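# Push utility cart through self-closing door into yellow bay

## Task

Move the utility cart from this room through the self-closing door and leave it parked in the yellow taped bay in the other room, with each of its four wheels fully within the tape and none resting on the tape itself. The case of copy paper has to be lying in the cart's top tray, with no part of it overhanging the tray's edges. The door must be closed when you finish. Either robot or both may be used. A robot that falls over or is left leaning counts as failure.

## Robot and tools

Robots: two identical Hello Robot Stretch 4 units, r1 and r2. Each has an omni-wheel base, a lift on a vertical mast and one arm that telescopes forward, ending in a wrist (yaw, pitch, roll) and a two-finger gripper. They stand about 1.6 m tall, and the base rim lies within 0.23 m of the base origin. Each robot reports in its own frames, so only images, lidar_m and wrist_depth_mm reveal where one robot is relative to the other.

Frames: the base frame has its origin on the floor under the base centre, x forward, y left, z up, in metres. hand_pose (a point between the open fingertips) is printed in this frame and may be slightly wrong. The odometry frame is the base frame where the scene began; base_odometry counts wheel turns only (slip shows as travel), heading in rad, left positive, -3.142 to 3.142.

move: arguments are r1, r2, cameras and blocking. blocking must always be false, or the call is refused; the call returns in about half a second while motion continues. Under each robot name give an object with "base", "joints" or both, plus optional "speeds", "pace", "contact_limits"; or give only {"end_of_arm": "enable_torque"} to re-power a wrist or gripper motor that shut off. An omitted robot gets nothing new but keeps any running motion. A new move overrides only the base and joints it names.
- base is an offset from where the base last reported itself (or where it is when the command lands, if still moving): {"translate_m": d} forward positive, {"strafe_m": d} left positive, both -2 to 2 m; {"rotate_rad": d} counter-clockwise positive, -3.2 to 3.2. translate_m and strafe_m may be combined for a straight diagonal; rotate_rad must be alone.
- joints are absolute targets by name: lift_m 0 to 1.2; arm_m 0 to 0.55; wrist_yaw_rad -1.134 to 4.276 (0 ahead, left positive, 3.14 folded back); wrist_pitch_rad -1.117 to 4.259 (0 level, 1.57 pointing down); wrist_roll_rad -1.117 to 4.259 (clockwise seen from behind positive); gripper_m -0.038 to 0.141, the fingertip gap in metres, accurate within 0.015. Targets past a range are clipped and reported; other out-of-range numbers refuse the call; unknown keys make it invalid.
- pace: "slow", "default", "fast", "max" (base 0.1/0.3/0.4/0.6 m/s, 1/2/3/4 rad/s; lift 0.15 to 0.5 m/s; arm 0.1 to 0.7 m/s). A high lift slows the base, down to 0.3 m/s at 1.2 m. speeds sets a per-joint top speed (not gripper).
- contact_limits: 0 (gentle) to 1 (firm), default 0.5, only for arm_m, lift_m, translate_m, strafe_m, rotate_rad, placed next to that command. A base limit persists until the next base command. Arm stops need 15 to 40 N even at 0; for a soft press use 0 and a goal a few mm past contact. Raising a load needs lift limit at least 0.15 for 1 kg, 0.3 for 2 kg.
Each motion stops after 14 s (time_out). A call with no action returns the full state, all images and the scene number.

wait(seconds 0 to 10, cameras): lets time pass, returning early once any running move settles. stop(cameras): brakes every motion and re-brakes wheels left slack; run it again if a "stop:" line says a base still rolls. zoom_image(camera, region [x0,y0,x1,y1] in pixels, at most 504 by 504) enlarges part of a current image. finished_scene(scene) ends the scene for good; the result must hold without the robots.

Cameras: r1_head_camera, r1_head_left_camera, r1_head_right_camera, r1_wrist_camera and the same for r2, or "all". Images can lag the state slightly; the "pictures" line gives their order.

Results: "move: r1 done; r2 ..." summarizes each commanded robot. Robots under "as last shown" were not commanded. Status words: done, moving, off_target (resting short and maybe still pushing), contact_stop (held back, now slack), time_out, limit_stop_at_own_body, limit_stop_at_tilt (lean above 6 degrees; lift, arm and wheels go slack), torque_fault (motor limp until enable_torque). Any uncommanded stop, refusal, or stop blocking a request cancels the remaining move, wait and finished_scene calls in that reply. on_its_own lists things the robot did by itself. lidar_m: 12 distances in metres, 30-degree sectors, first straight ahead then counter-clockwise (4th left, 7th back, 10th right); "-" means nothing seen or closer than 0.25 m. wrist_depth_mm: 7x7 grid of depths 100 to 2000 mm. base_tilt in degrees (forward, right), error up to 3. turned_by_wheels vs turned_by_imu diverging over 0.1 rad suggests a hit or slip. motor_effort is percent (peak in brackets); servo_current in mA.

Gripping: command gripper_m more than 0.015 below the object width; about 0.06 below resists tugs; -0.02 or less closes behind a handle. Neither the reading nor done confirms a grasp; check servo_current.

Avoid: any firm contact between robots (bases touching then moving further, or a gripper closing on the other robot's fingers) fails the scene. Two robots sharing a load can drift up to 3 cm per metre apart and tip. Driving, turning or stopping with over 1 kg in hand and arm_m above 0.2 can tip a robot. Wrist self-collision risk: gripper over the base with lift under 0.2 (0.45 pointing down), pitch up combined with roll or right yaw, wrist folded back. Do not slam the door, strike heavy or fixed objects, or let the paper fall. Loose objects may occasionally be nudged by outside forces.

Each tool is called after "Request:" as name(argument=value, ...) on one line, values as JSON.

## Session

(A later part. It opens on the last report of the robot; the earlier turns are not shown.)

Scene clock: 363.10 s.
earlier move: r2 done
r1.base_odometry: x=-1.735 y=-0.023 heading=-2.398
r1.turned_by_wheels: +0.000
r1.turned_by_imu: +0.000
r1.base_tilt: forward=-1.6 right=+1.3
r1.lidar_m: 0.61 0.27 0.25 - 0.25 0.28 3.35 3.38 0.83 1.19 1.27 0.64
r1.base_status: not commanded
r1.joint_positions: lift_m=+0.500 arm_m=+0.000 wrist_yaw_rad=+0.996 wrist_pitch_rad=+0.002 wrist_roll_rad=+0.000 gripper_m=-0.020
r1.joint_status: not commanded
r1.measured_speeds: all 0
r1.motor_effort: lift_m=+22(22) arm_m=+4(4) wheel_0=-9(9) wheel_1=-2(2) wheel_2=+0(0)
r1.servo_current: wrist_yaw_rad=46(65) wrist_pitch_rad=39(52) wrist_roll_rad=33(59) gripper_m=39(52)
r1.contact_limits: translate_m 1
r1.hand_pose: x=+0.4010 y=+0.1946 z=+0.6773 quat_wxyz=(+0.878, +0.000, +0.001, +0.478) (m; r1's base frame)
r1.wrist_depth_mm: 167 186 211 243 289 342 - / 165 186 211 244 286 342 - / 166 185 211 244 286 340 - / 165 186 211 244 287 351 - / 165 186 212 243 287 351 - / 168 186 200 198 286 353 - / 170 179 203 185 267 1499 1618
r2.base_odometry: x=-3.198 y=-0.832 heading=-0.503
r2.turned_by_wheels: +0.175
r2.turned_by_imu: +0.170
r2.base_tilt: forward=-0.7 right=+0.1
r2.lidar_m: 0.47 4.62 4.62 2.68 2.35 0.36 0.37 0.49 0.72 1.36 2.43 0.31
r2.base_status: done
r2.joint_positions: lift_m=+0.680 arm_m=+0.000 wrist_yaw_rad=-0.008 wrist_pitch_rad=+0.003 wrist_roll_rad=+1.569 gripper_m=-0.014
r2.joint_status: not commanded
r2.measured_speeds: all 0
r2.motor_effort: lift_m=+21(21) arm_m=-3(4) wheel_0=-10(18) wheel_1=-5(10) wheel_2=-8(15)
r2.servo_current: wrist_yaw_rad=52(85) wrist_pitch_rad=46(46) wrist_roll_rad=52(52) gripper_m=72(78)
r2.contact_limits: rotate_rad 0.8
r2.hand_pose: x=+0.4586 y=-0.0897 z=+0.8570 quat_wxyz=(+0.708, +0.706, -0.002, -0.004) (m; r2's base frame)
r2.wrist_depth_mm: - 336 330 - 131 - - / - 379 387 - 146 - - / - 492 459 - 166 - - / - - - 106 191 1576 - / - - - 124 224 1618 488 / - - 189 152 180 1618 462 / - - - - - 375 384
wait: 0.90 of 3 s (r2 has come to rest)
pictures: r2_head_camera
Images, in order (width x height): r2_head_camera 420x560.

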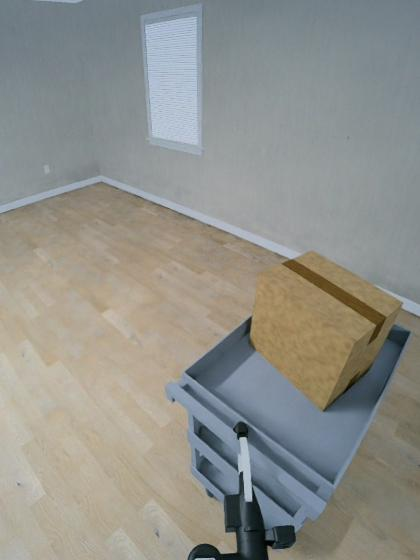

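Request:
move(blocking=false, r2={"base":{"translate_m":0.05,"strafe_m":-0.4},"pace":"slow","contact_limits":{"strafe_m":0.8}})

Request:
wait(seconds=6, cameras=[])

Request:
move(blocking=false, r2={"base":{"rotate_rad":0.32},"pace":"slow","contact_limits":{"rotate_rad":0.8}})

Request:
wait(seconds=3, cameras=[])

Request:
move(blocking=false, r2={"base":{"translate_m":0.05,"strafe_m":-0.38},"pace":"slow","contact_limits":{"strafe_m":0.8}})

Request:
wait(seconds=6, cameras=["r2_head_camera","r1_head_camera","r2_head_left_camera"])

Scene clock: 377.00 s.
move: r2 moving
r1: as last shown
r1.lidar_m: 0.59 0.27 0.25 - 0.25 0.29 3.35 3.42 0.80 1.17 1.25 0.64
r1.servo_current: wrist_yaw_rad=65(65) wrist_pitch_rad=33(46) wrist_roll_rad=46(59) gripper_m=39(52)
r1.contact_limits: translate_m 1
r1.wrist_depth_mm: 167 186 211 243 289 340 - / 165 185 211 242 287 342 - / 166 186 211 244 286 343 - / 166 186 211 244 287 353 - / 166 186 211 244 287 353 - / 168 186 200 198 287 353 - / 170 179 204 186 268 1537 1661
r2.base_odometry: x=-3.203 y=-0.844 heading=-0.504
r2.turned_by_wheels: +0.000
r2.turned_by_imu: +0.001
r2.base_tilt: forward=-0.7 right=+0.1
r2.lidar_m: 0.47 4.63 4.62 2.70 2.30 0.37 0.39 0.49 0.75 1.37 2.39 0.33
r2.base_status: translate_m moving; strafe_m moving
r2.joint_positions: lift_m=+0.680 arm_m=+0.000 wrist_yaw_rad=-0.004 wrist_pitch_rad=+0.003 wrist_roll_rad=+1.569 gripper_m=-0.014
r2.joint_status: not commanded
r2.measured_speeds: translate_m=+0.005 strafe_m=-0.052 rotate_rad=+0.004 lift_m=+0.000 arm_m=+0.000 wrist_yaw_rad=+0.037 wrist_pitch_rad=+0.000 wrist_roll_rad=+0.000
r2.motor_effort: lift_m=+21(21) arm_m=-3(4) wheel_0=+7(10) wheel_1=-6(9) wheel_2=-8(9)
r2.servo_current: wrist_yaw_rad=52(72) wrist_pitch_rad=39(46) wrist_roll_rad=52(52) gripper_m=72(78)
r2.contact_limits: strafe_m 0.8
r2.hand_pose: x=+0.4590 y=-0.0885 z=+0.8570 quat_wxyz=(+0.708, +0.706, +0.000, -0.003) (m; r2's base frame)
r2.wrist_depth_mm: - 327 340 - 124 - - / - 382 384 - 145 - - / - 496 462 - 161 - - / - - - - 187 564 - / - - - 118 222 1576 492 / - - 189 146 182 1618 449 / - - - - - 370 1060
pictures: none

Scene clock: 381.73 s.
earlier move: r2 done
r1.base_odometry: x=-1.735 y=-0.023 heading=-2.398
r1.turned_by_wheels: +0.000
r1.turned_by_imu: +0.000
r1.base_tilt: forward=-1.6 right=+1.3
r1.lidar_m: 5.41 0.26 0.25 - 0.25 0.30 3.35 3.41 0.83 1.19 0.56 0.52
r1.base_status: not commanded
r1.joint_positions: lift_m=+0.500 arm_m=+0.000 wrist_yaw_rad=+0.996 wrist_pitch_rad=+0.002 wrist_roll_rad=+0.000 gripper_m=-0.020
r1.joint_status: not commanded
r1.measured_speeds: all 0
r1.motor_effort: lift_m=+22(22) arm_m=+4(4) wheel_0=-9(10) wheel_1=-1(2) wheel_2=+0(0)
r1.servo_current: wrist_yaw_rad=39(72) wrist_pitch_rad=46(52) wrist_roll_rad=52(65) gripper_m=46(52)
r1.contact_limits: translate_m 1
r1.hand_pose: x=+0.4010 y=+0.1946 z=+0.6773 quat_wxyz=(+0.878, +0.000, +0.001, +0.478) (m; r1's base frame)
r1.wrist_depth_mm: 167 186 210 242 289 342 - / 165 186 211 243 287 342 - / 165 186 212 244 287 340 - / 166 186 211 243 286 351 - / 166 186 212 244 287 353 - / 168 186 200 199 287 353 - / 171 180 204 186 267 1537 1618
r2.base_odometry: x=-3.347 y=-1.206 heading=-0.504
r2.turned_by_wheels: +0.000
r2.turned_by_imu: +0.003
r2.base_tilt: forward=-0.7 right=+0.1
r2.lidar_m: 0.45 4.32 4.86 3.04 0.65 0.55 0.52 0.63 0.97 1.11 1.96 0.34
r2.base_status: done
r2.joint_positions: lift_m=+0.680 arm_m=+0.000 wrist_yaw_rad=+0.007 wrist_pitch_rad=+0.003 wrist_roll_rad=+1.569 gripper_m=-0.014
r2.joint_status: not commanded
r2.measured_speeds: all 0
r2.motor_effort: lift_m=+21(21) arm_m=+4(4) wheel_0=+5(20) wheel_1=-5(9) wheel_2=-4(9)
r2.servo_current: wrist_yaw_rad=39(72) wrist_pitch_rad=33(52) wrist_roll_rad=52(59) gripper_m=65(78)
r2.contact_limits: strafe_m 0.8
r2.hand_pose: x=+0.4599 y=-0.0854 z=+0.8570 quat_wxyz=(+0.708, +0.706, +0.004, +0.001) (m; r2's base frame)
r2.wrist_depth_mm: - 332 325 - 130 - - / - 375 379 - 146 - - / - 462 445 - 164 - - / - - - 104 188 559 - / - - - 122 219 1618 500 / - - 188 147 182 1661 462 / - - - - 375 368 384
wait: 4.73 of 6 s (r2 has come to rest)
pictures: none
No camera images: "cameras" was empty.

Scene clock: 382.23 s.
move: r2 moving
r1: as last shown
r1.lidar_m: 5.42 0.27 0.25 - 0.25 0.29 3.35 3.40 0.83 1.18 0.56 0.53
r1.motor_effort: lift_m=+22(22) arm_m=+4(4) wheel_0=-9(9) wheel_1=-2(2) wheel_2=+0(0)
r1.servo_current: wrist_yaw_rad=59(59) wrist_pitch_rad=39(52) wrist_roll_rad=65(65) gripper_m=39(46)
r1.contact_limits: translate_m 1
r1.wrist_depth_mm: 167 185 211 245 290 342 - / 165 186 211 243 287 342 - / 166 186 211 244 286 340 - / 166 186 211 243 287 351 - / 166 186 211 244 289 353 - / 168 186 199 198 287 351 - / 170 179 203 186 268 1537 1576
r2.base_odometry: x=-3.348 y=-1.207 heading=-0.380
r2.turned_by_wheels: +0.124
r2.turned_by_imu: +0.119
r2.base_tilt: forward=-0.7 right=+0.1
r2.lidar_m: 0.48 4.86 4.36 2.89 0.62 0.53 0.53 3.87 0.98 1.18 0.39 0.30
r2.base_status: rotate_rad moving
r2.joint_positions: lift_m=+0.680 arm_m=+0.000 wrist_yaw_rad=-0.016 wrist_pitch_rad=+0.003 wrist_roll_rad=+1.569 gripper_m=-0.014
r2.joint_status: not commanded
r2.measured_speeds: translate_m=-0.002 strafe_m=+0.000 rotate_rad=+0.481 lift_m=+0.000 arm_m=+0.000 wrist_yaw_rad=-0.053 wrist_pitch_rad=+0.000 wrist_roll_rad=+0.000
r2.motor_effort: lift_m=+21(21) arm_m=+4(4) wheel_0=-17(17) wheel_1=-9(10) wheel_2=-16(16)
r2.servo_current: wrist_yaw_rad=91(91) wrist_pitch_rad=39(46) wrist_roll_rad=46(52) gripper_m=72(72)
r2.contact_limits: rotate_rad 0.8
r2.hand_pose: x=+0.4578 y=-0.0921 z=+0.8570 quat_wxyz=(+0.708, +0.706, -0.005, -0.007) (m; r2's base frame)
r2.wrist_depth_mm: - 340 332 - 126 - - / - 389 389 - 145 - - / - 508 473 - 166 - - / - - - 104 193 1661 - / - - - 123 229 1756 484 / - - 186 153 180 1576 449 / - - - - - 379 1098
pictures: none

Scene clock: 383.23 s.
earlier move: r2 done
r1.base_odometry: x=-1.735 y=-0.023 heading=-2.398
r1.turned_by_wheels: +0.000
r1.turned_by_imu: +0.000
r1.base_tilt: forward=-1.6 right=+1.3
r1.lidar_m: 5.41 0.25 0.25 - 0.25 0.29 3.34 3.37 0.81 1.17 0.57 0.54
r1.base_status: not commanded
r1.joint_positions: lift_m=+0.500 arm_m=+0.000 wrist_yaw_rad=+0.996 wrist_pitch_rad=+0.002 wrist_roll_rad=+0.000 gripper_m=-0.020
r1.joint_status: not commanded
r1.measured_speeds: all 0
r1.motor_effort: lift_m=+22(22) arm_m=+4(4) wheel_0=-9(9) wheel_1=-2(2) wheel_2=+0(0)
r1.servo_current: wrist_yaw_rad=33(78) wrist_pitch_rad=46(52) wrist_roll_rad=46(65) gripper_m=46(46)
r1.contact_limits: translate_m 1
r1.hand_pose: x=+0.4010 y=+0.1946 z=+0.6773 quat_wxyz=(+0.878, +0.000, +0.001, +0.478) (m; r1's base frame)
r1.wrist_depth_mm: 167 185 211 243 287 342 - / 165 185 211 243 287 342 - / 166 186 212 243 289 342 - / 166 186 212 244 287 351 - / 165 186 211 243 289 351 - / 167 186 200 198 287 351 - / 170 180 202 185 268 1537 1661
r2.base_odometry: x=-3.347 y=-1.206 heading=-0.185
r2.turned_by_wheels: +0.195
r2.turned_by_imu: +0.182
r2.base_tilt: forward=-0.7 right=+0.0
r2.lidar_m: 0.46 4.84 3.57 2.69 0.59 0.50 0.56 0.97 0.99 1.45 0.38 0.32
r2.base_status: done
r2.joint_positions: lift_m=+0.680 arm_m=+0.000 wrist_yaw_rad=-0.019 wrist_pitch_rad=+0.003 wrist_roll_rad=+1.569 gripper_m=-0.014
r2.joint_status: not commanded
r2.measured_speeds: all 0
r2.on_its_own: wrist_yaw_rad is at rest, and its servo_current (111 mA) is outside its rest range (0 to 104 mA)
r2.motor_effort: lift_m=+20(21) arm_m=+4(5) wheel_0=-7(24) wheel_1=-5(14) wheel_2=-4(16)
r2.servo_current: wrist_yaw_rad=111(130) wrist_pitch_rad=33(46) wrist_roll_rad=46(59) gripper_m=65(78)
r2.contact_limits: rotate_rad 0.8
r2.hand_pose: x=+0.4575 y=-0.0929 z=+0.8570 quat_wxyz=(+0.708, +0.706, -0.006, -0.008) (m; r2's base frame)
r2.wrist_depth_mm: - - - - - - - / - - - - - - - / - - - - - - - / - - - - - - 484 / - - - - - 1618 455 / - - 183 - 171 402 1138 / - - - - - 1708 1182
wait: 1.00 of 3 s (r2 has come to rest)
pictures: none
No camera images: "cameras" was empty.

Scene clock: 383.73 s.
move: r2 moving
r1: as last shown
r1.lidar_m: 5.41 0.25 0.25 - 0.25 0.29 3.35 3.40 0.81 1.19 0.55 0.55
r1.servo_current: wrist_yaw_rad=46(59) wrist_pitch_rad=46(52) wrist_roll_rad=46(65) gripper_m=46(46)
r1.contact_limits: translate_m 1
r1.wrist_depth_mm: 167 185 211 244 289 342 - / 165 186 211 242 289 342 - / 165 185 211 243 286 342 - / 166 186 211 244 287 353 - / 166 187 211 244 287 353 - / 168 186 200 199 287 355 - / 171 179 204 185 267 1576 1576
r2.base_odometry: x=-3.348 y=-1.220 heading=-0.186
r2.turned_by_wheels: -0.001
r2.turned_by_imu: +0.000
r2.base_tilt: forward=-0.7 right=+0.0
r2.lidar_m: 0.48 4.88 3.60 2.72 0.63 0.52 0.55 0.98 1.00 1.42 0.37 0.32
r2.base_status: translate_m moving; strafe_m moving
r2.joint_positions: lift_m=+0.680 arm_m=+0.000 wrist_yaw_rad=-0.019 wrist_pitch_rad=+0.003 wrist_roll_rad=+1.569 gripper_m=-0.014
r2.joint_status: not commanded
r2.measured_speeds: translate_m=+0.008 strafe_m=-0.053 rotate_rad=+0.002 lift_m=+0.000 arm_m=+0.000 wrist_yaw_rad=+0.000 wrist_pitch_rad=+0.000 wrist_roll_rad=+0.000
r2.motor_effort: lift_m=+20(20) arm_m=+4(5) wheel_0=+8(9) wheel_1=-9(10) wheel_2=-11(13)
r2.servo_current: wrist_yaw_rad=104(124) wrist_pitch_rad=39(46) wrist_roll_rad=52(52) gripper_m=72(78)
r2.contact_limits: strafe_m 0.8
r2.hand_pose: x=+0.4575 y=-0.0929 z=+0.8570 quat_wxyz=(+0.708, +0.706, -0.006, -0.008) (m; r2's base frame)
r2.wrist_depth_mm: - - - - - - - / - - - - - - - / - - - - - - - / - - - - - - 484 / - - - - - 1618 462 / - - - - 171 402 1138 / - - - - - 1708 1182
pictures: none

Scene clock: 388.27 s.
earlier move: r2 done
r1.base_odometry: x=-1.735 y=-0.023 heading=-2.398
r1.turned_by_wheels: +0.000
r1.turned_by_imu: +0.000
r1.base_tilt: forward=-1.6 right=+1.3
r1.lidar_m: 5.41 0.28 0.25 - 0.25 0.29 3.34 3.41 0.82 1.21 0.75 1.34
r1.base_status: not commanded
r1.joint_positions: lift_m=+0.500 arm_m=+0.000 wrist_yaw_rad=+0.996 wrist_pitch_rad=+0.002 wrist_roll_rad=+0.000 gripper_m=-0.020
r1.joint_status: not commanded
r1.measured_speeds: all 0
r1.motor_effort: lift_m=+22(22) arm_m=+4(4) wheel_0=-9(10) wheel_1=-2(2) wheel_2=+0(0)
r1.servo_current: wrist_yaw_rad=52(78) wrist_pitch_rad=33(52) wrist_roll_rad=52(72) gripper_m=46(52)
r1.contact_limits: translate_m 1
r1.hand_pose: x=+0.4010 y=+0.1946 z=+0.6773 quat_wxyz=(+0.878, +0.000, +0.001, +0.478) (m; r1's base frame)
r1.wrist_depth_mm: 167 186 211 244 287 342 - / 165 186 211 244 289 342 - / 166 186 211 244 289 340 - / 166 186 211 242 287 351 - / 166 186 211 244 289 351 - / 168 186 200 198 286 355 - / 171 180 204 186 267 1537 1661
r2.base_odometry: x=-3.368 y=-1.589 heading=-0.185
r2.turned_by_wheels: +0.001
r2.turned_by_imu: +0.003
r2.base_tilt: forward=-0.7 right=+0.1
r2.lidar_m: 0.45 0.54 4.06 3.08 0.75 0.75 - 0.81 0.85 1.26 1.75 0.37
r2.base_status: done
r2.joint_positions: lift_m=+0.680 arm_m=+0.000 wrist_yaw_rad=+0.011 wrist_pitch_rad=+0.003 wrist_roll_rad=+1.569 gripper_m=-0.014
r2.joint_status: not commanded
r2.measured_speeds: all 0
r2.motor_effort: lift_m=+20(20) arm_m=+4(5) wheel_0=+6(18) wheel_1=-3(10) wheel_2=-3(13)
r2.servo_current: wrist_yaw_rad=65(124) wrist_pitch_rad=39(52) wrist_roll_rad=39(65) gripper_m=78(78)
r2.contact_limits: strafe_m 0.8
r2.hand_pose: x=+0.4602 y=-0.0844 z=+0.8570 quat_wxyz=(+0.708, +0.706, +0.005, +0.003) (m; r2's base frame)
r2.wrist_depth_mm: - 402 430 116 173 - - / - 379 377 124 182 - - / - 427 418 134 195 - - / - 492 469 144 209 - - / - - 535 154 227 1921 - / - - 190 167 179 1661 500 / - - - - - 1397 1255
wait: 4.53 of 6 s (r2 has come to rest)
pictures: r1_head_camera, r2_head_camera, r2_head_left_camera
Images, in order (width x height): r1_head_camera 420x560, r2_head_camera 420x560, r2_head_left_camera 420x672.

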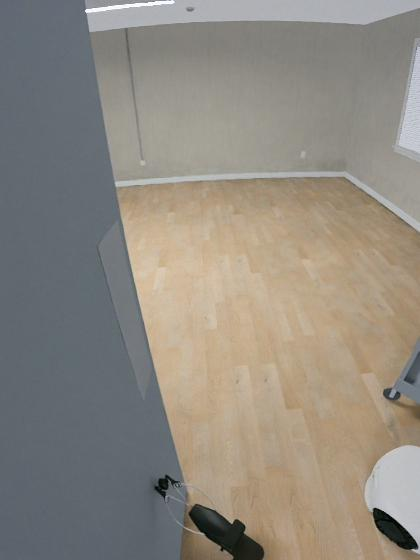

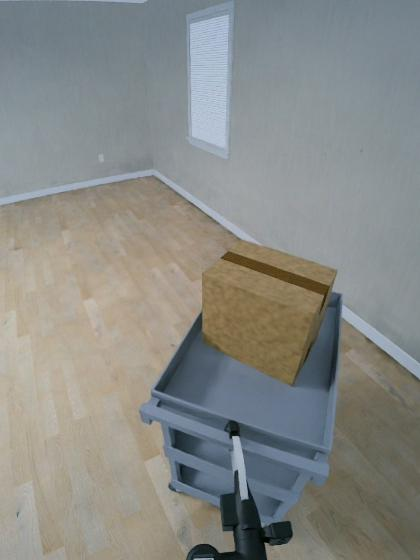

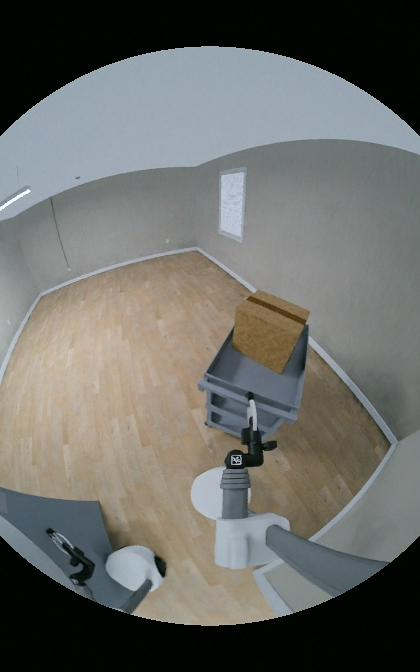

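Request:
move(blocking=false, r1={"base":{"translate_m":0.25,"strafe_m":0.16},"pace":"slow","contact_limits":{"translate_m":1.0}}, r2={"base":{"rotate_rad":0.28},"pace":"slow","contact_limits":{"rotate_rad":0.8}})

Request:
wait(seconds=2, cameras=[])

Request:
wait(seconds=4, cameras=["r2_head_camera","r1_head_camera","r2_head_left_camera","r2_head_right_camera","r1_head_right_camera"])

Scene clock: 417.83 s.
move: r1 moving; r2 moving
r1.base_odometry: x=-1.738 y=-0.037 heading=-2.398
r1.turned_by_wheels: +0.000
r1.turned_by_imu: +0.000
r1.base_tilt: forward=-1.6 right=+1.3
r1.lidar_m: 5.40 0.28 0.25 - 0.25 0.28 3.37 3.42 0.82 1.24 0.74 1.32
r1.base_status: translate_m moving; strafe_m moving
r1.joint_positions: lift_m=+0.500 arm_m=+0.000 wrist_yaw_rad=+0.997 wrist_pitch_rad=+0.002 wrist_roll_rad=+0.000 gripper_m=-0.020
r1.joint_status: not commanded
r1.measured_speeds: translate_m=+0.047 strafe_m=+0.030 rotate_rad=+0.002 lift_m=+0.000 arm_m=+0.000 wrist_yaw_rad=+0.018 wrist_pitch_rad=+0.000 wrist_roll_rad=+0.000
r1.motor_effort: lift_m=+22(22) arm_m=+4(4) wheel_0=-14(14) wheel_1=+15(17) wheel_2=-6(9)
r1.servo_current: wrist_yaw_rad=46(59) wrist_pitch_rad=46(46) wrist_roll_rad=26(52) gripper_m=46(46)
r1.contact_limits: translate_m 1
r1.hand_pose: x=+0.4009 y=+0.1947 z=+0.6773 quat_wxyz=(+0.878, +0.000, +0.001, +0.478) (m; r1's base frame)
r1.wrist_depth_mm: 169 187 213 248 293 347 - / 167 188 213 247 293 - - / 167 188 213 246 291 345 - / 167 189 213 246 291 345 - / 170 188 214 252 290 347 - / 170 187 202 191 293 347 - / 173 181 205 231 161 1537 1661
r2.base_odometry: x=-3.368 y=-1.589 heading=-0.061
r2.turned_by_wheels: +0.124
r2.turned_by_imu: +0.120
r2.base_tilt: forward=-0.7 right=+0.1
r2.lidar_m: 0.45 4.99 3.66 1.02 0.76 0.75 0.80 0.81 0.92 1.44 1.74 0.35
r2.base_status: rotate_rad moving
r2.joint_positions: lift_m=+0.680 arm_m=+0.000 wrist_yaw_rad=-0.011 wrist_pitch_rad=+0.003 wrist_roll_rad=+1.569 gripper_m=-0.014
r2.joint_status: not commanded
r2.measured_speeds: translate_m=+0.000 strafe_m=+0.000 rotate_rad=+0.482 lift_m=+0.000 arm_m=+0.000 wrist_yaw_rad=-0.024 wrist_pitch_rad=+0.000 wrist_roll_rad=+0.000
r2.motor_effort: lift_m=+20(20) arm_m=+5(5) wheel_0=-11(14) wheel_1=-8(11) wheel_2=-15(15)
r2.servo_current: wrist_yaw_rad=78(78) wrist_pitch_rad=46(46) wrist_roll_rad=39(52) gripper_m=65(85)
r2.contact_limits: rotate_rad 0.8
r2.hand_pose: x=+0.4582 y=-0.0907 z=+0.8570 quat_wxyz=(+0.708, +0.706, -0.003, -0.005) (m; r2's base frame)
r2.wrist_depth_mm: - 353 349 108 164 - - / - 377 379 120 177 - - / - 436 427 127 191 - - / - - 488 141 208 - - / - - - 152 229 1756 - / - - 189 172 181 1618 492 / - - - - - 1661 1255
pictures: none

Scene clock: 418.67 s.
earlier move: r1 moving; r2 done
r1.base_odometry: x=-1.757 y=-0.109 heading=-2.398
r1.turned_by_wheels: +0.000
r1.turned_by_imu: +0.001
r1.base_tilt: forward=-1.6 right=+1.3
r1.lidar_m: 5.34 0.29 0.25 - 0.25 0.26 3.40 3.49 0.89 0.89 0.75 1.28
r1.base_status: translate_m moving; strafe_m moving
r1.joint_positions: lift_m=+0.500 arm_m=+0.000 wrist_yaw_rad=+0.997 wrist_pitch_rad=+0.002 wrist_roll_rad=+0.000 gripper_m=-0.020
r1.joint_status: not commanded
r1.measured_speeds: translate_m=+0.084 strafe_m=+0.053 rotate_rad=+0.000 lift_m=+0.000 arm_m=+0.000 wrist_yaw_rad=+0.000 wrist_pitch_rad=+0.000 wrist_roll_rad=+0.000
r1.motor_effort: lift_m=+22(22) arm_m=+4(4) wheel_0=-11(14) wheel_1=+15(20) wheel_2=-4(9)
r1.servo_current: wrist_yaw_rad=59(72) wrist_pitch_rad=39(46) wrist_roll_rad=52(72) gripper_m=39(46)
r1.contact_limits: translate_m 1
r1.hand_pose: x=+0.4008 y=+0.1948 z=+0.6773 quat_wxyz=(+0.878, +0.000, +0.001, +0.478) (m; r1's base frame)
r1.wrist_depth_mm: 190 214 250 294 - - - / 191 214 250 294 349 - - / 189 216 249 296 351 - - / 191 216 249 296 349 - - / 191 215 248 296 351 - - / 188 215 234 190 351 - - / 187 206 237 183 153 1576 1576
r2.base_odometry: x=-3.368 y=-1.589 heading=+0.093
r2.turned_by_wheels: +0.154
r2.turned_by_imu: +0.150
r2.base_tilt: forward=-0.7 right=+0.1
r2.lidar_m: 0.44 5.02 3.36 0.90 0.76 0.92 0.80 0.82 1.01 1.73 0.54 0.30
r2.base_status: done
r2.joint_positions: lift_m=+0.680 arm_m=+0.000 wrist_yaw_rad=-0.011 wrist_pitch_rad=+0.003 wrist_roll_rad=+1.569 gripper_m=-0.014
r2.joint_status: not commanded
r2.measured_speeds: all 0
r2.motor_effort: lift_m=+20(20) arm_m=+4(5) wheel_0=-11(16) wheel_1=-5(11) wheel_2=-11(15)
r2.servo_current: wrist_yaw_rad=72(78) wrist_pitch_rad=39(46) wrist_roll_rad=39(52) gripper_m=72(85)
r2.contact_limits: rotate_rad 0.8
r2.hand_pose: x=+0.4583 y=-0.0907 z=+0.8570 quat_wxyz=(+0.708, +0.706, -0.003, -0.005) (m; r2's base frame)
r2.wrist_depth_mm: - 334 329 - 123 - - / - 387 389 - 139 - - / - 517 466 - 160 - - / - - - - 187 1464 530 / - - - 120 224 1618 477 / - - 187 146 181 1618 442 / - - - - - 389 1138
wait: 0.83 of 2 s (r2 has come to rest)
pictures: none
No camera images: "cameras" was empty.

Scene clock: 421.47 s.
earlier move: r1 done
r1.base_odometry: x=-1.810 y=-0.310 heading=-2.398
r1.turned_by_wheels: +0.000
r1.turned_by_imu: +0.001
r1.base_tilt: forward=-1.6 right=+1.3
r1.lidar_m: 5.14 0.40 0.25 - 0.25 0.25 0.43 3.69 1.09 0.79 0.80 3.64
r1.base_status: done
r1.joint_positions: lift_m=+0.500 arm_m=+0.000 wrist_yaw_rad=+0.997 wrist_pitch_rad=+0.002 wrist_roll_rad=+0.000 gripper_m=-0.020
r1.joint_status: not commanded
r1.measured_speeds: all 0
r1.motor_effort: lift_m=+22(22) arm_m=+4(4) wheel_0=-8(14) wheel_1=+9(20) wheel_2=-1(9)
r1.servo_current: wrist_yaw_rad=59(78) wrist_pitch_rad=39(52) wrist_roll_rad=46(72) gripper_m=39(52)
r1.contact_limits: translate_m 1
r1.hand_pose: x=+0.4008 y=+0.1948 z=+0.6773 quat_wxyz=(+0.878, +0.000, +0.001, +0.478) (m; r1's base frame)
r1.wrist_depth_mm: 239 267 - - - - - / 239 270 - - - - - / 239 268 - - - - - / 235 268 - - - - - / 239 276 - - - - - / 239 274 210 191 - - - / 238 260 172 1618 153 1576 1576
r2.base_odometry: x=-3.368 y=-1.589 heading=+0.093
r2.turned_by_wheels: +0.000
r2.turned_by_imu: +0.000
r2.base_tilt: forward=-0.7 right=+0.1
r2.lidar_m: 0.46 5.00 3.37 0.84 0.81 1.33 0.81 0.83 1.02 1.75 0.53 0.32
r2.base_status: done
r2.joint_positions: lift_m=+0.680 arm_m=+0.000 wrist_yaw_rad=-0.011 wrist_pitch_rad=+0.003 wrist_roll_rad=+1.569 gripper_m=-0.014
r2.joint_status: not commanded
r2.measured_speeds: all 0
r2.motor_effort: lift_m=+20(21) arm_m=+4(5) wheel_0=-11(16) wheel_1=-5(11) wheel_2=-11(15)
r2.servo_current: wrist_yaw_rad=78(85) wrist_pitch_rad=39(52) wrist_roll_rad=46(59) gripper_m=72(85)
r2.contact_limits: rotate_rad 0.8
r2.hand_pose: x=+0.4583 y=-0.0907 z=+0.8570 quat_wxyz=(+0.708, +0.706, -0.003, -0.005) (m; r2's base frame)
r2.wrist_depth_mm: - 336 329 - 123 - - / - 389 389 - 139 - - / - 512 473 - 160 - - / - - - - 187 1537 530 / - - - 121 225 1661 480 / - - 187 146 181 1618 449 / - - - - - 389 1118
wait: 2.80 of 4 s (r1 has come to rest)
pictures: r1_head_camera, r1_head_right_camera, r2_head_camera, r2_head_left_camera, r2_head_right_camera
Images, in order (width x height): r1_head_camera 420x560, r1_head_right_camera 420x672, r2_head_camera 420x560, r2_head_left_camera 420x672, r2_head_right_camera 420x672.

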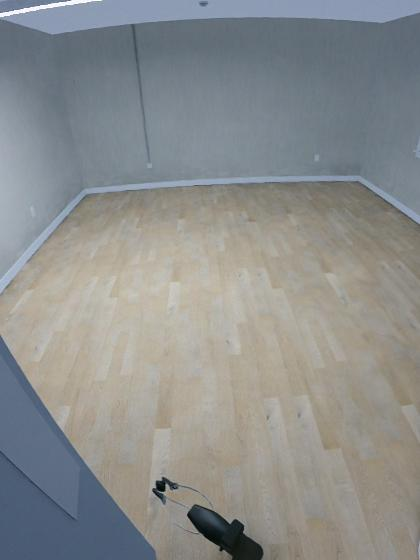

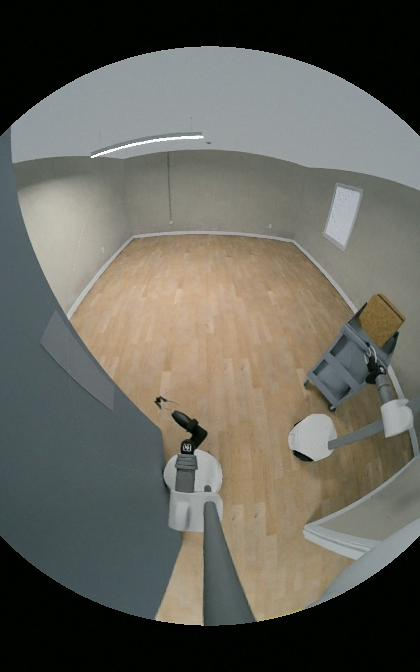

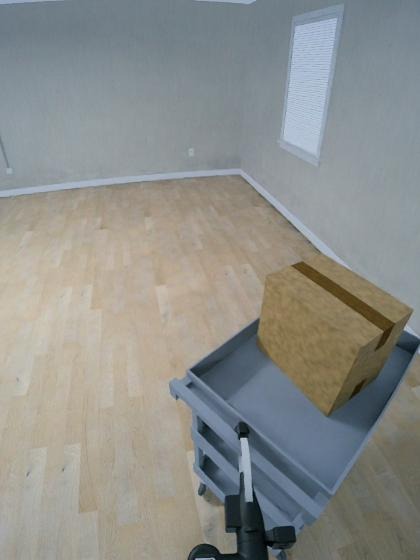

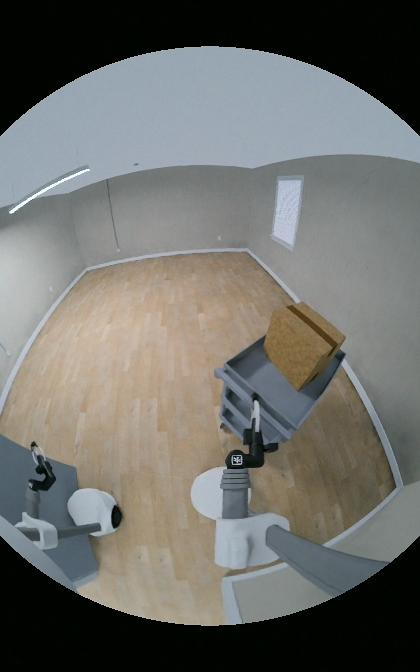

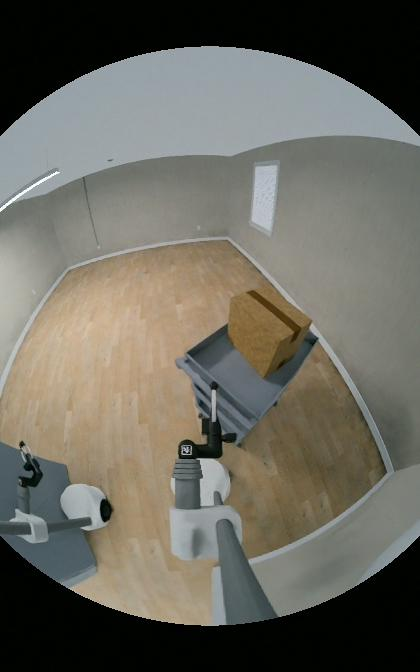

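Request:
move(blocking=false, r2={"base":{"translate_m":0.25,"strafe_m":0.4},"pace":"slow","contact_limits":{"strafe_m":0.8}})

Request:
wait(seconds=7, cameras=["r2_head_camera","r1_head_camera","r2_head_left_camera","r1_head_right_camera"])

Scene clock: 432.40 s.
move: r2 moving
r1: as last shown
r1.turned_by_imu: +0.000
r1.base_tilt: forward=-1.6 right=+1.2
r1.lidar_m: 5.16 0.36 0.25 - 0.25 0.25 0.42 3.69 1.06 0.79 0.78 3.66
r1.motor_effort: lift_m=+22(22) arm_m=+4(4) wheel_0=-8(8) wheel_1=+9(9) wheel_2=-2(2)
r1.servo_current: wrist_yaw_rad=52(72) wrist_pitch_rad=46(52) wrist_roll_rad=59(65) gripper_m=46(52)
r1.contact_limits: translate_m 1
r1.wrist_depth_mm: 238 270 - - - - - / 239 268 - - - - - / 240 270 - - - - - / 234 270 - - - - - / 239 276 - - - - - / 238 276 208 191 - - - / 237 262 172 1576 153 1537 1618
r2.base_odometry: x=-3.363 y=-1.578 heading=+0.091
r2.turned_by_wheels: -0.001
r2.turned_by_imu: -0.001
r2.base_tilt: forward=-0.7 right=+0.1
r2.lidar_m: 0.46 4.99 3.37 0.87 0.79 1.34 0.80 0.83 1.03 1.74 0.52 0.32
r2.base_status: translate_m moving; strafe_m moving
r2.joint_positions: lift_m=+0.680 arm_m=+0.000 wrist_yaw_rad=-0.011 wrist_pitch_rad=+0.003 wrist_roll_rad=+1.569 gripper_m=-0.014
r2.joint_status: not commanded
r2.measured_speeds: translate_m=+0.026 strafe_m=+0.041 rotate_rad=+0.002 lift_m=+0.000 arm_m=+0.000 wrist_yaw_rad=+0.000 wrist_pitch_rad=+0.000 wrist_roll_rad=+0.000
r2.motor_effort: lift_m=+20(20) arm_m=+4(4) wheel_0=-13(16) wheel_1=+7(7) wheel_2=-14(16)
r2.servo_current: wrist_yaw_rad=72(72) wrist_pitch_rad=46(46) wrist_roll_rad=39(59) gripper_m=72(72)
r2.contact_limits: strafe_m 0.8
r2.hand_pose: x=+0.4583 y=-0.0907 z=+0.8570 quat_wxyz=(+0.708, +0.706, -0.003, -0.005) (m; r2's base frame)
r2.wrist_depth_mm: - 338 330 - 123 - - / - 389 389 - 139 - - / - - 473 - 160 - - / - - - - 187 1537 525 / - - - 120 226 1618 477 / - - 189 146 181 1661 442 / - - - - - 1397 1182
pictures: none

Scene clock: 437.90 s.
earlier move: r2 done
r1.base_odometry: x=-1.810 y=-0.310 heading=-2.398
r1.turned_by_wheels: +0.000
r1.turned_by_imu: +0.000
r1.base_tilt: forward=-1.5 right=+1.3
r1.lidar_m: 5.15 0.41 0.25 - 0.25 0.25 0.42 3.68 1.08 1.97 0.63 0.62
r1.base_status: not commanded
r1.joint_positions: lift_m=+0.500 arm_m=+0.000 wrist_yaw_rad=+0.997 wrist_pitch_rad=+0.002 wrist_roll_rad=+0.000 gripper_m=-0.020
r1.joint_status: not commanded
r1.measured_speeds: all 0
r1.motor_effort: lift_m=+22(22) arm_m=+4(4) wheel_0=-8(8) wheel_1=+9(9) wheel_2=-2(2)
r1.servo_current: wrist_yaw_rad=46(72) wrist_pitch_rad=39(52) wrist_roll_rad=46(65) gripper_m=46(52)
r1.contact_limits: translate_m 1
r1.hand_pose: x=+0.4008 y=+0.1948 z=+0.6773 quat_wxyz=(+0.878, +0.000, +0.001, +0.478) (m; r1's base frame)
r1.wrist_depth_mm: 237 270 - - - - - / 239 270 - - - - - / 239 268 - - - - - / 235 267 - - - - - / 238 277 - - - - - / 238 274 209 191 - - - / 237 260 172 1537 153 1537 1618
r2.base_odometry: x=-3.156 y=-1.168 heading=+0.092
r2.turned_by_wheels: +0.001
r2.turned_by_imu: -0.003
r2.base_tilt: forward=-0.7 right=+0.1
r2.lidar_m: 0.47 4.69 2.96 2.65 0.63 0.60 4.11 1.17 1.39 2.08 0.37 0.29
r2.base_status: done
r2.joint_positions: lift_m=+0.680 arm_m=+0.000 wrist_yaw_rad=-0.020 wrist_pitch_rad=+0.003 wrist_roll_rad=+1.569 gripper_m=-0.014
r2.joint_status: not commanded
r2.measured_speeds: all 0
r2.on_its_own: wrist_yaw_rad is at rest, and its servo_current (124 mA) is outside its rest range (0 to 104 mA)
r2.motor_effort: lift_m=+20(20) arm_m=+4(4) wheel_0=-4(20) wheel_1=+4(8) wheel_2=-11(21)
r2.servo_current: wrist_yaw_rad=124(247) wrist_pitch_rad=39(52) wrist_roll_rad=46(65) gripper_m=65(78)
r2.contact_limits: strafe_m 0.8
r2.hand_pose: x=+0.4575 y=-0.0932 z=+0.8570 quat_wxyz=(+0.708, +0.706, -0.006, -0.008) (m; r2's base frame)
r2.wrist_depth_mm: - - - - - - - / - - - - - - - / - - - - - - - / - - - - - - 484 / - - - - - 1576 459 / - - - - 171 402 413 / - - - - - 1537 1182
wait: 5.50 of 7 s (r2 has come to rest)
pictures: r1_head_camera, r1_head_right_camera, r2_head_camera, r2_head_left_camera
Images, in order (width x height): r1_head_camera 420x560, r1_head_right_camera 420x672, r2_head_camera 420x560, r2_head_left_camera 420x672.

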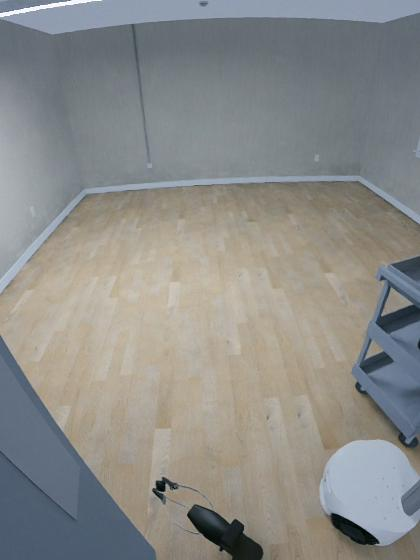

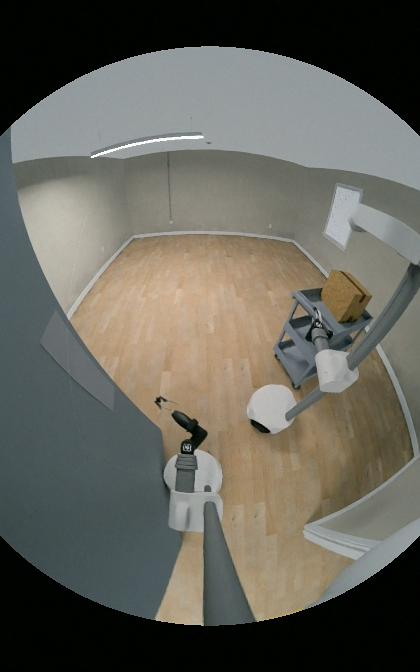

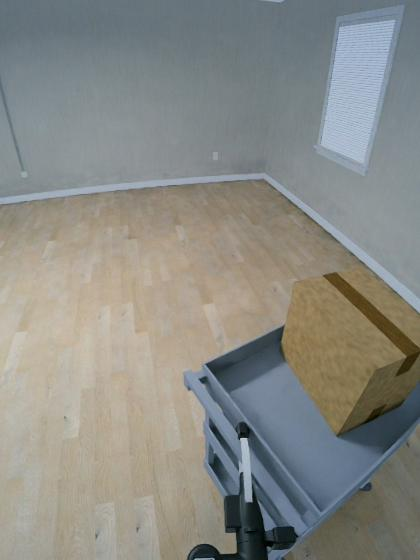

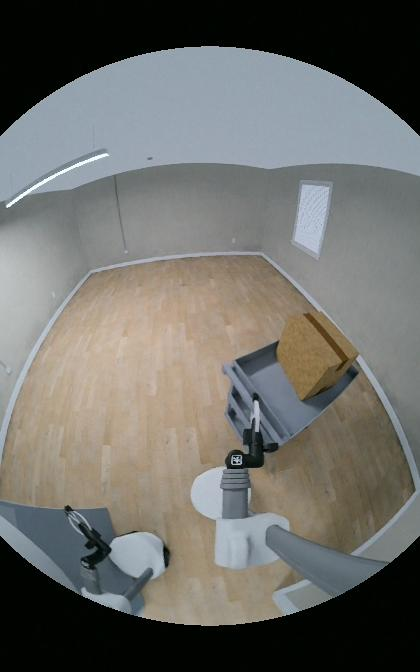

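Request:
move(blocking=false, r2={"base":{"translate_m":-0.5},"pace":"slow","contact_limits":{"translate_m":0.8}})

Request:
wait(seconds=7, cameras=["r2_head_camera","r2_head_left_camera","r1_head_right_camera","r2_head_right_camera"])

Scene clock: 445.20 s.
move: r2 moving
r1: as last shown
r1.base_tilt: forward=-1.6 right=+1.3
r1.lidar_m: 5.15 0.36 0.25 - 0.25 0.25 0.43 3.68 1.09 1.99 0.59 0.62
r1.servo_current: wrist_yaw_rad=46(59) wrist_pitch_rad=39(46) wrist_roll_rad=46(65) gripper_m=46(46)
r1.contact_limits: translate_m 1
r1.wrist_depth_mm: 238 268 - - - - - / 238 271 - - - - - / 238 270 - - - - - / 235 270 - - - - - / 238 274 - - - - - / 237 274 209 191 - - - / 237 260 172 1576 153 1576 1618
r2.base_odometry: x=-3.168 y=-1.169 heading=+0.091
r2.turned_by_wheels: -0.001
r2.turned_by_imu: -0.001
r2.base_tilt: forward=-0.6 right=+0.1
r2.lidar_m: 0.46 4.70 3.00 2.67 0.60 0.60 4.06 1.11 1.41 2.09 0.37 0.32
r2.base_status: translate_m moving
r2.joint_positions: lift_m=+0.680 arm_m=+0.000 wrist_yaw_rad=-0.016 wrist_pitch_rad=+0.003 wrist_roll_rad=+1.569 gripper_m=-0.014
r2.joint_status: not commanded
r2.measured_speeds: translate_m=-0.050 strafe_m=+0.000 rotate_rad=-0.002 lift_m=+0.000 arm_m=+0.000 wrist_yaw_rad=+0.010 wrist_pitch_rad=+0.000 wrist_roll_rad=+0.000
r2.motor_effort: lift_m=+20(20) arm_m=+4(4) wheel_0=-13(16) wheel_1=-8(9) wheel_2=+10(10)
r2.servo_current: wrist_yaw_rad=104(124) wrist_pitch_rad=39(46) wrist_roll_rad=39(59) gripper_m=72(78)
r2.contact_limits: translate_m 0.8
r2.hand_pose: x=+0.4578 y=-0.0921 z=+0.8570 quat_wxyz=(+0.708, +0.706, -0.005, -0.007) (m; r2's base frame)
r2.wrist_depth_mm: - - - - - - - / - - - - - - - / - - - - - - - / - - - - - - 488 / - - - - - 1661 462 / - - - - 171 1397 402 / - - - - - 1537 1182
pictures: none

Scene clock: 451.00 s.
earlier move: r2 done
r1.base_odometry: x=-1.810 y=-0.310 heading=-2.398
r1.turned_by_wheels: +0.000
r1.turned_by_imu: +0.000
r1.base_tilt: forward=-1.6 right=+1.3
r1.lidar_m: 5.15 0.39 0.25 - 0.25 0.25 0.41 3.65 0.51 0.32 0.35 0.62
r1.base_status: not commanded
r1.joint_positions: lift_m=+0.500 arm_m=+0.000 wrist_yaw_rad=+0.997 wrist_pitch_rad=+0.002 wrist_roll_rad=+0.000 gripper_m=-0.020
r1.joint_status: not commanded
r1.measured_speeds: all 0
r1.motor_effort: lift_m=+22(22) arm_m=+4(4) wheel_0=-8(8) wheel_1=+9(9) wheel_2=-2(2)
r1.servo_current: wrist_yaw_rad=39(78) wrist_pitch_rad=39(52) wrist_roll_rad=59(72) gripper_m=52(52)
r1.contact_limits: translate_m 1
r1.hand_pose: x=+0.4008 y=+0.1948 z=+0.6773 quat_wxyz=(+0.878, +0.000, +0.001, +0.478) (m; r1's base frame)
r1.wrist_depth_mm: 238 268 - - - - - / 239 268 - - - - - / 239 271 - - - - - / 234 271 - - - - - / 239 277 - - - - - / 238 276 210 192 - - - / 237 259 172 1618 153 1618 1576
r2.base_odometry: x=-3.654 y=-1.214 heading=+0.092
r2.turned_by_wheels: +0.001
r2.turned_by_imu: +0.004
r2.base_tilt: forward=-0.7 right=+0.1
r2.lidar_m: 0.36 0.36 0.55 0.34 0.35 0.82 3.64 0.73 0.80 1.51 2.19 0.47
r2.base_status: done
r2.joint_positions: lift_m=+0.680 arm_m=+0.000 wrist_yaw_rad=+0.005 wrist_pitch_rad=+0.003 wrist_roll_rad=+1.569 gripper_m=-0.014
r2.joint_status: not commanded
r2.measured_speeds: all 0
r2.motor_effort: lift_m=+20(21) arm_m=-4(4) wheel_0=-2(16) wheel_1=-4(9) wheel_2=+9(15)
r2.servo_current: wrist_yaw_rad=39(124) wrist_pitch_rad=39(52) wrist_roll_rad=52(65) gripper_m=78(78)
r2.contact_limits: translate_m 0.8
r2.hand_pose: x=+0.4597 y=-0.0861 z=+0.8570 quat_wxyz=(+0.708, +0.706, +0.003, +0.001) (m; r2's base frame)
r2.wrist_depth_mm: - - - 216 285 289 290 / - - - 264 272 1708 1182 / - - - 197 259 1756 - / - - - 191 248 831 - / - 449 449 183 241 842 - / - 445 189 176 179 798 - / - - 445 - - - -
wait: 5.80 of 7 s (r2 has come to rest)
pictures: r1_head_right_camera, r2_head_camera, r2_head_left_camera, r2_head_right_camera
Images, in order (width x height): r1_head_right_camera 420x672, r2_head_camera 420x560, r2_head_left_camera 420x672, r2_head_right_camera 420x672.

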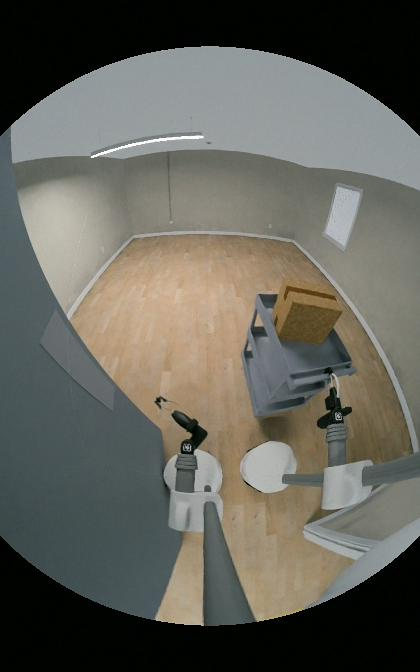

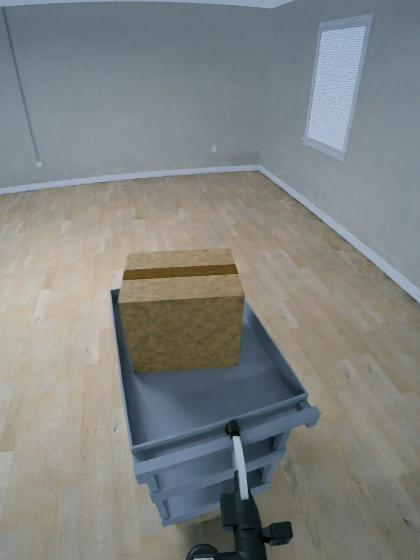

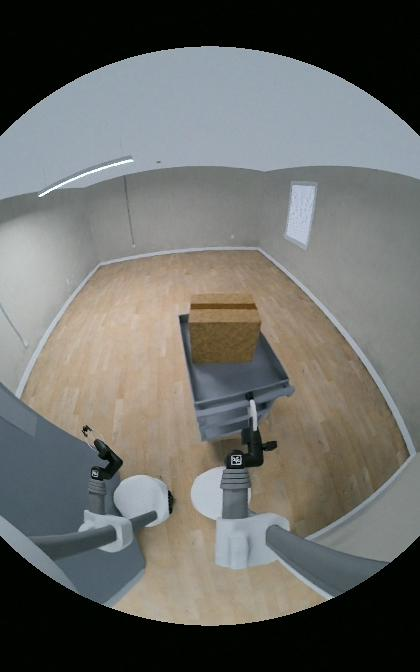

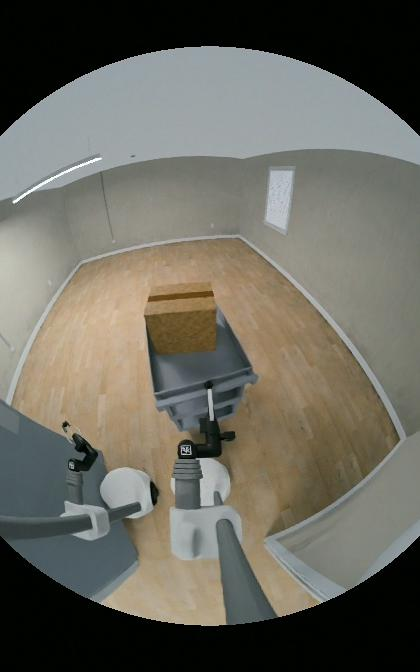

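Request:
move(blocking=false, r2={"base":{"translate_m":-0.3,"strafe_m":-0.02},"pace":"slow","contact_limits":{"translate_m":0.8}})

Request:
wait(seconds=7, cameras=["r2_head_camera","r2_head_left_camera","r1_head_right_camera","r2_head_right_camera"])

Scene clock: 461.17 s.
move: r2 moving
r1: as last shown
r1.lidar_m: 5.17 0.39 0.25 - 0.26 0.25 0.44 3.65 0.45 0.32 0.35 0.64
r1.servo_current: wrist_yaw_rad=33(59) wrist_pitch_rad=39(46) wrist_roll_rad=46(59) gripper_m=46(46)
r1.contact_limits: translate_m 1
r1.wrist_depth_mm: 238 267 - - - - - / 239 270 - - - - - / 239 268 - - - - - / 234 268 - - - - - / 238 277 - - - - - / 238 276 210 191 - - - / 237 260 173 1576 153 1618 1618
r2.base_odometry: x=-3.666 y=-1.216 heading=+0.093
r2.turned_by_wheels: +0.000
r2.turned_by_imu: +0.001
r2.base_tilt: forward=-0.6 right=+0.1
r2.lidar_m: 0.36 0.35 0.53 0.33 0.36 0.83 3.60 0.70 0.77 1.47 2.20 0.46
r2.base_status: translate_m moving; strafe_m moving
r2.joint_positions: lift_m=+0.680 arm_m=+0.000 wrist_yaw_rad=+0.006 wrist_pitch_rad=+0.003 wrist_roll_rad=+1.569 gripper_m=-0.014
r2.joint_status: not commanded
r2.measured_speeds: translate_m=-0.049 strafe_m=-0.003 rotate_rad=+0.002 lift_m=+0.000 arm_m=+0.000 wrist_yaw_rad=+0.012 wrist_pitch_rad=+0.000 wrist_roll_rad=+0.000
r2.motor_effort: lift_m=+20(20) arm_m=-3(4) wheel_0=+1(7) wheel_1=-8(8) wheel_2=+17(17)
r2.servo_current: wrist_yaw_rad=59(59) wrist_pitch_rad=39(46) wrist_roll_rad=46(65) gripper_m=72(78)
r2.contact_limits: translate_m 0.8
r2.hand_pose: x=+0.4598 y=-0.0856 z=+0.8570 quat_wxyz=(+0.708, +0.706, +0.003, +0.001) (m; r2's base frame)
r2.wrist_depth_mm: - - - 255 282 286 286 / - - - 263 270 1708 1229 / - - - 196 257 1708 - / - - - 190 248 842 - / - 449 452 183 240 831 - / - 449 186 176 177 809 - / - - 445 - 224 - -
pictures: none

Scene clock: 464.97 s.
earlier move: r2 done
r1.base_odometry: x=-1.810 y=-0.310 heading=-2.398
r1.turned_by_wheels: +0.000
r1.turned_by_imu: +0.000
r1.base_tilt: forward=-1.6 right=+1.3
r1.lidar_m: 0.54 0.40 0.25 - 0.25 0.25 0.42 3.67 0.37 0.37 0.39 0.39
r1.base_status: not commanded
r1.joint_positions: lift_m=+0.500 arm_m=+0.000 wrist_yaw_rad=+0.997 wrist_pitch_rad=+0.002 wrist_roll_rad=+0.000 gripper_m=-0.020
r1.joint_status: not commanded
r1.measured_speeds: all 0
r1.motor_effort: lift_m=+22(22) arm_m=+4(4) wheel_0=-8(8) wheel_1=+9(9) wheel_2=-2(2)
r1.servo_current: wrist_yaw_rad=46(65) wrist_pitch_rad=46(52) wrist_roll_rad=46(78) gripper_m=46(52)
r1.contact_limits: translate_m 1
r1.hand_pose: x=+0.4008 y=+0.1948 z=+0.6773 quat_wxyz=(+0.878, +0.000, +0.001, +0.478) (m; r1's base frame)
r1.wrist_depth_mm: 239 268 - - - - - / 239 270 - - - - - / 240 271 - - - - - / 235 271 - - - - - / 239 274 - - - - - / 238 274 209 191 - - - / 237 260 172 1618 153 1618 1618
r2.base_odometry: x=-3.950 y=-1.262 heading=+0.093
r2.turned_by_wheels: +0.000
r2.turned_by_imu: +0.003
r2.base_tilt: forward=-0.7 right=+0.1
r2.lidar_m: 0.27 0.25 0.39 0.34 0.64 0.79 3.30 3.31 0.49 0.84 2.25 0.47
r2.base_status: done
r2.joint_positions: lift_m=+0.680 arm_m=+0.000 wrist_yaw_rad=+0.010 wrist_pitch_rad=+0.003 wrist_roll_rad=+1.569 gripper_m=-0.014
r2.joint_status: not commanded
r2.measured_speeds: all 0
r2.motor_effort: lift_m=+20(21) arm_m=-3(4) wheel_0=+1(7) wheel_1=-4(8) wheel_2=+10(18)
r2.servo_current: wrist_yaw_rad=65(78) wrist_pitch_rad=46(52) wrist_roll_rad=46(65) gripper_m=65(78)
r2.contact_limits: translate_m 0.8
r2.hand_pose: x=+0.4602 y=-0.0845 z=+0.8570 quat_wxyz=(+0.708, +0.706, +0.005, +0.002) (m; r2's base frame)
r2.wrist_depth_mm: - - - - - 1756 1205 / - - - 312 - 1618 1205 / - - - 250 349 368 402 / - - - 215 291 1708 504 / - - - 191 255 1921 - / - - 190 169 181 788 - / - 421 410 - 213 - -
wait: 3.80 of 7 s (r2 has come to rest)
pictures: r1_head_right_camera, r2_head_camera, r2_head_left_camera, r2_head_right_camera
Images, in order (width x height): r1_head_right_camera 420x672, r2_head_camera 420x560, r2_head_left_camera 420x672, r2_head_right_camera 420x672.

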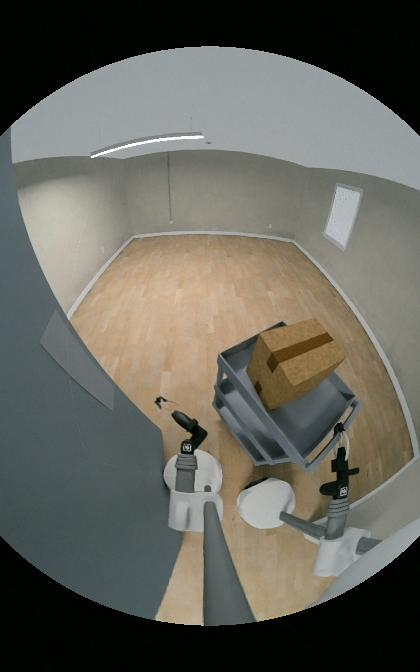

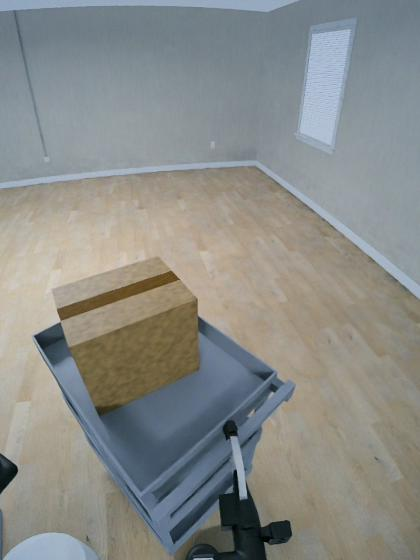

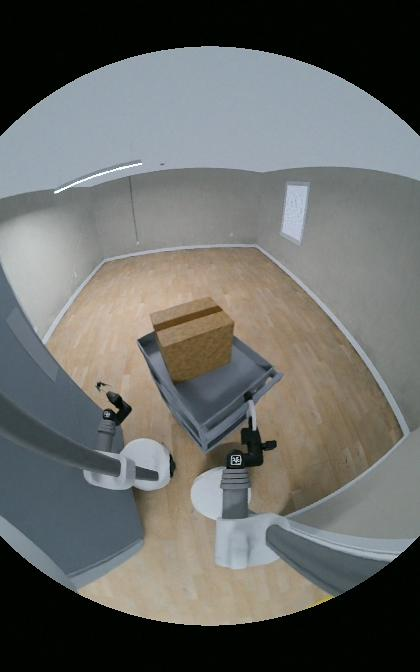

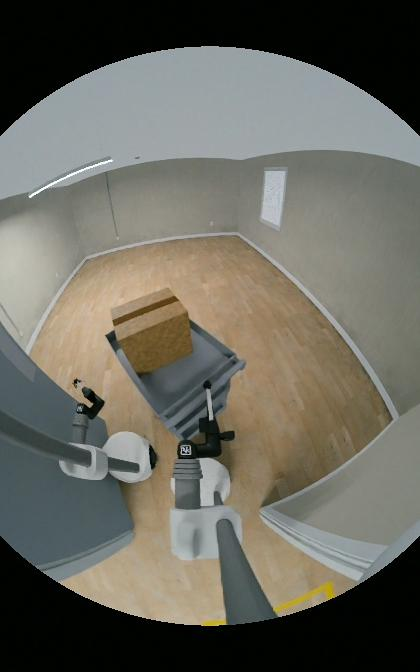

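Request:
zoom_image(camera="r2_head_camera", region=[20, 230, 320, 560])

Scaled by 1.527 from the camera's 420x560 image, which has a finer 1200x1600 frame.

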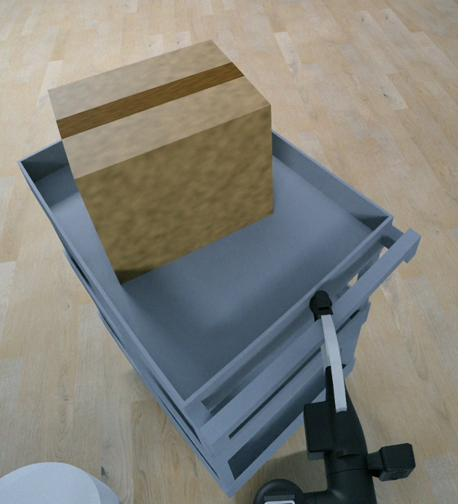

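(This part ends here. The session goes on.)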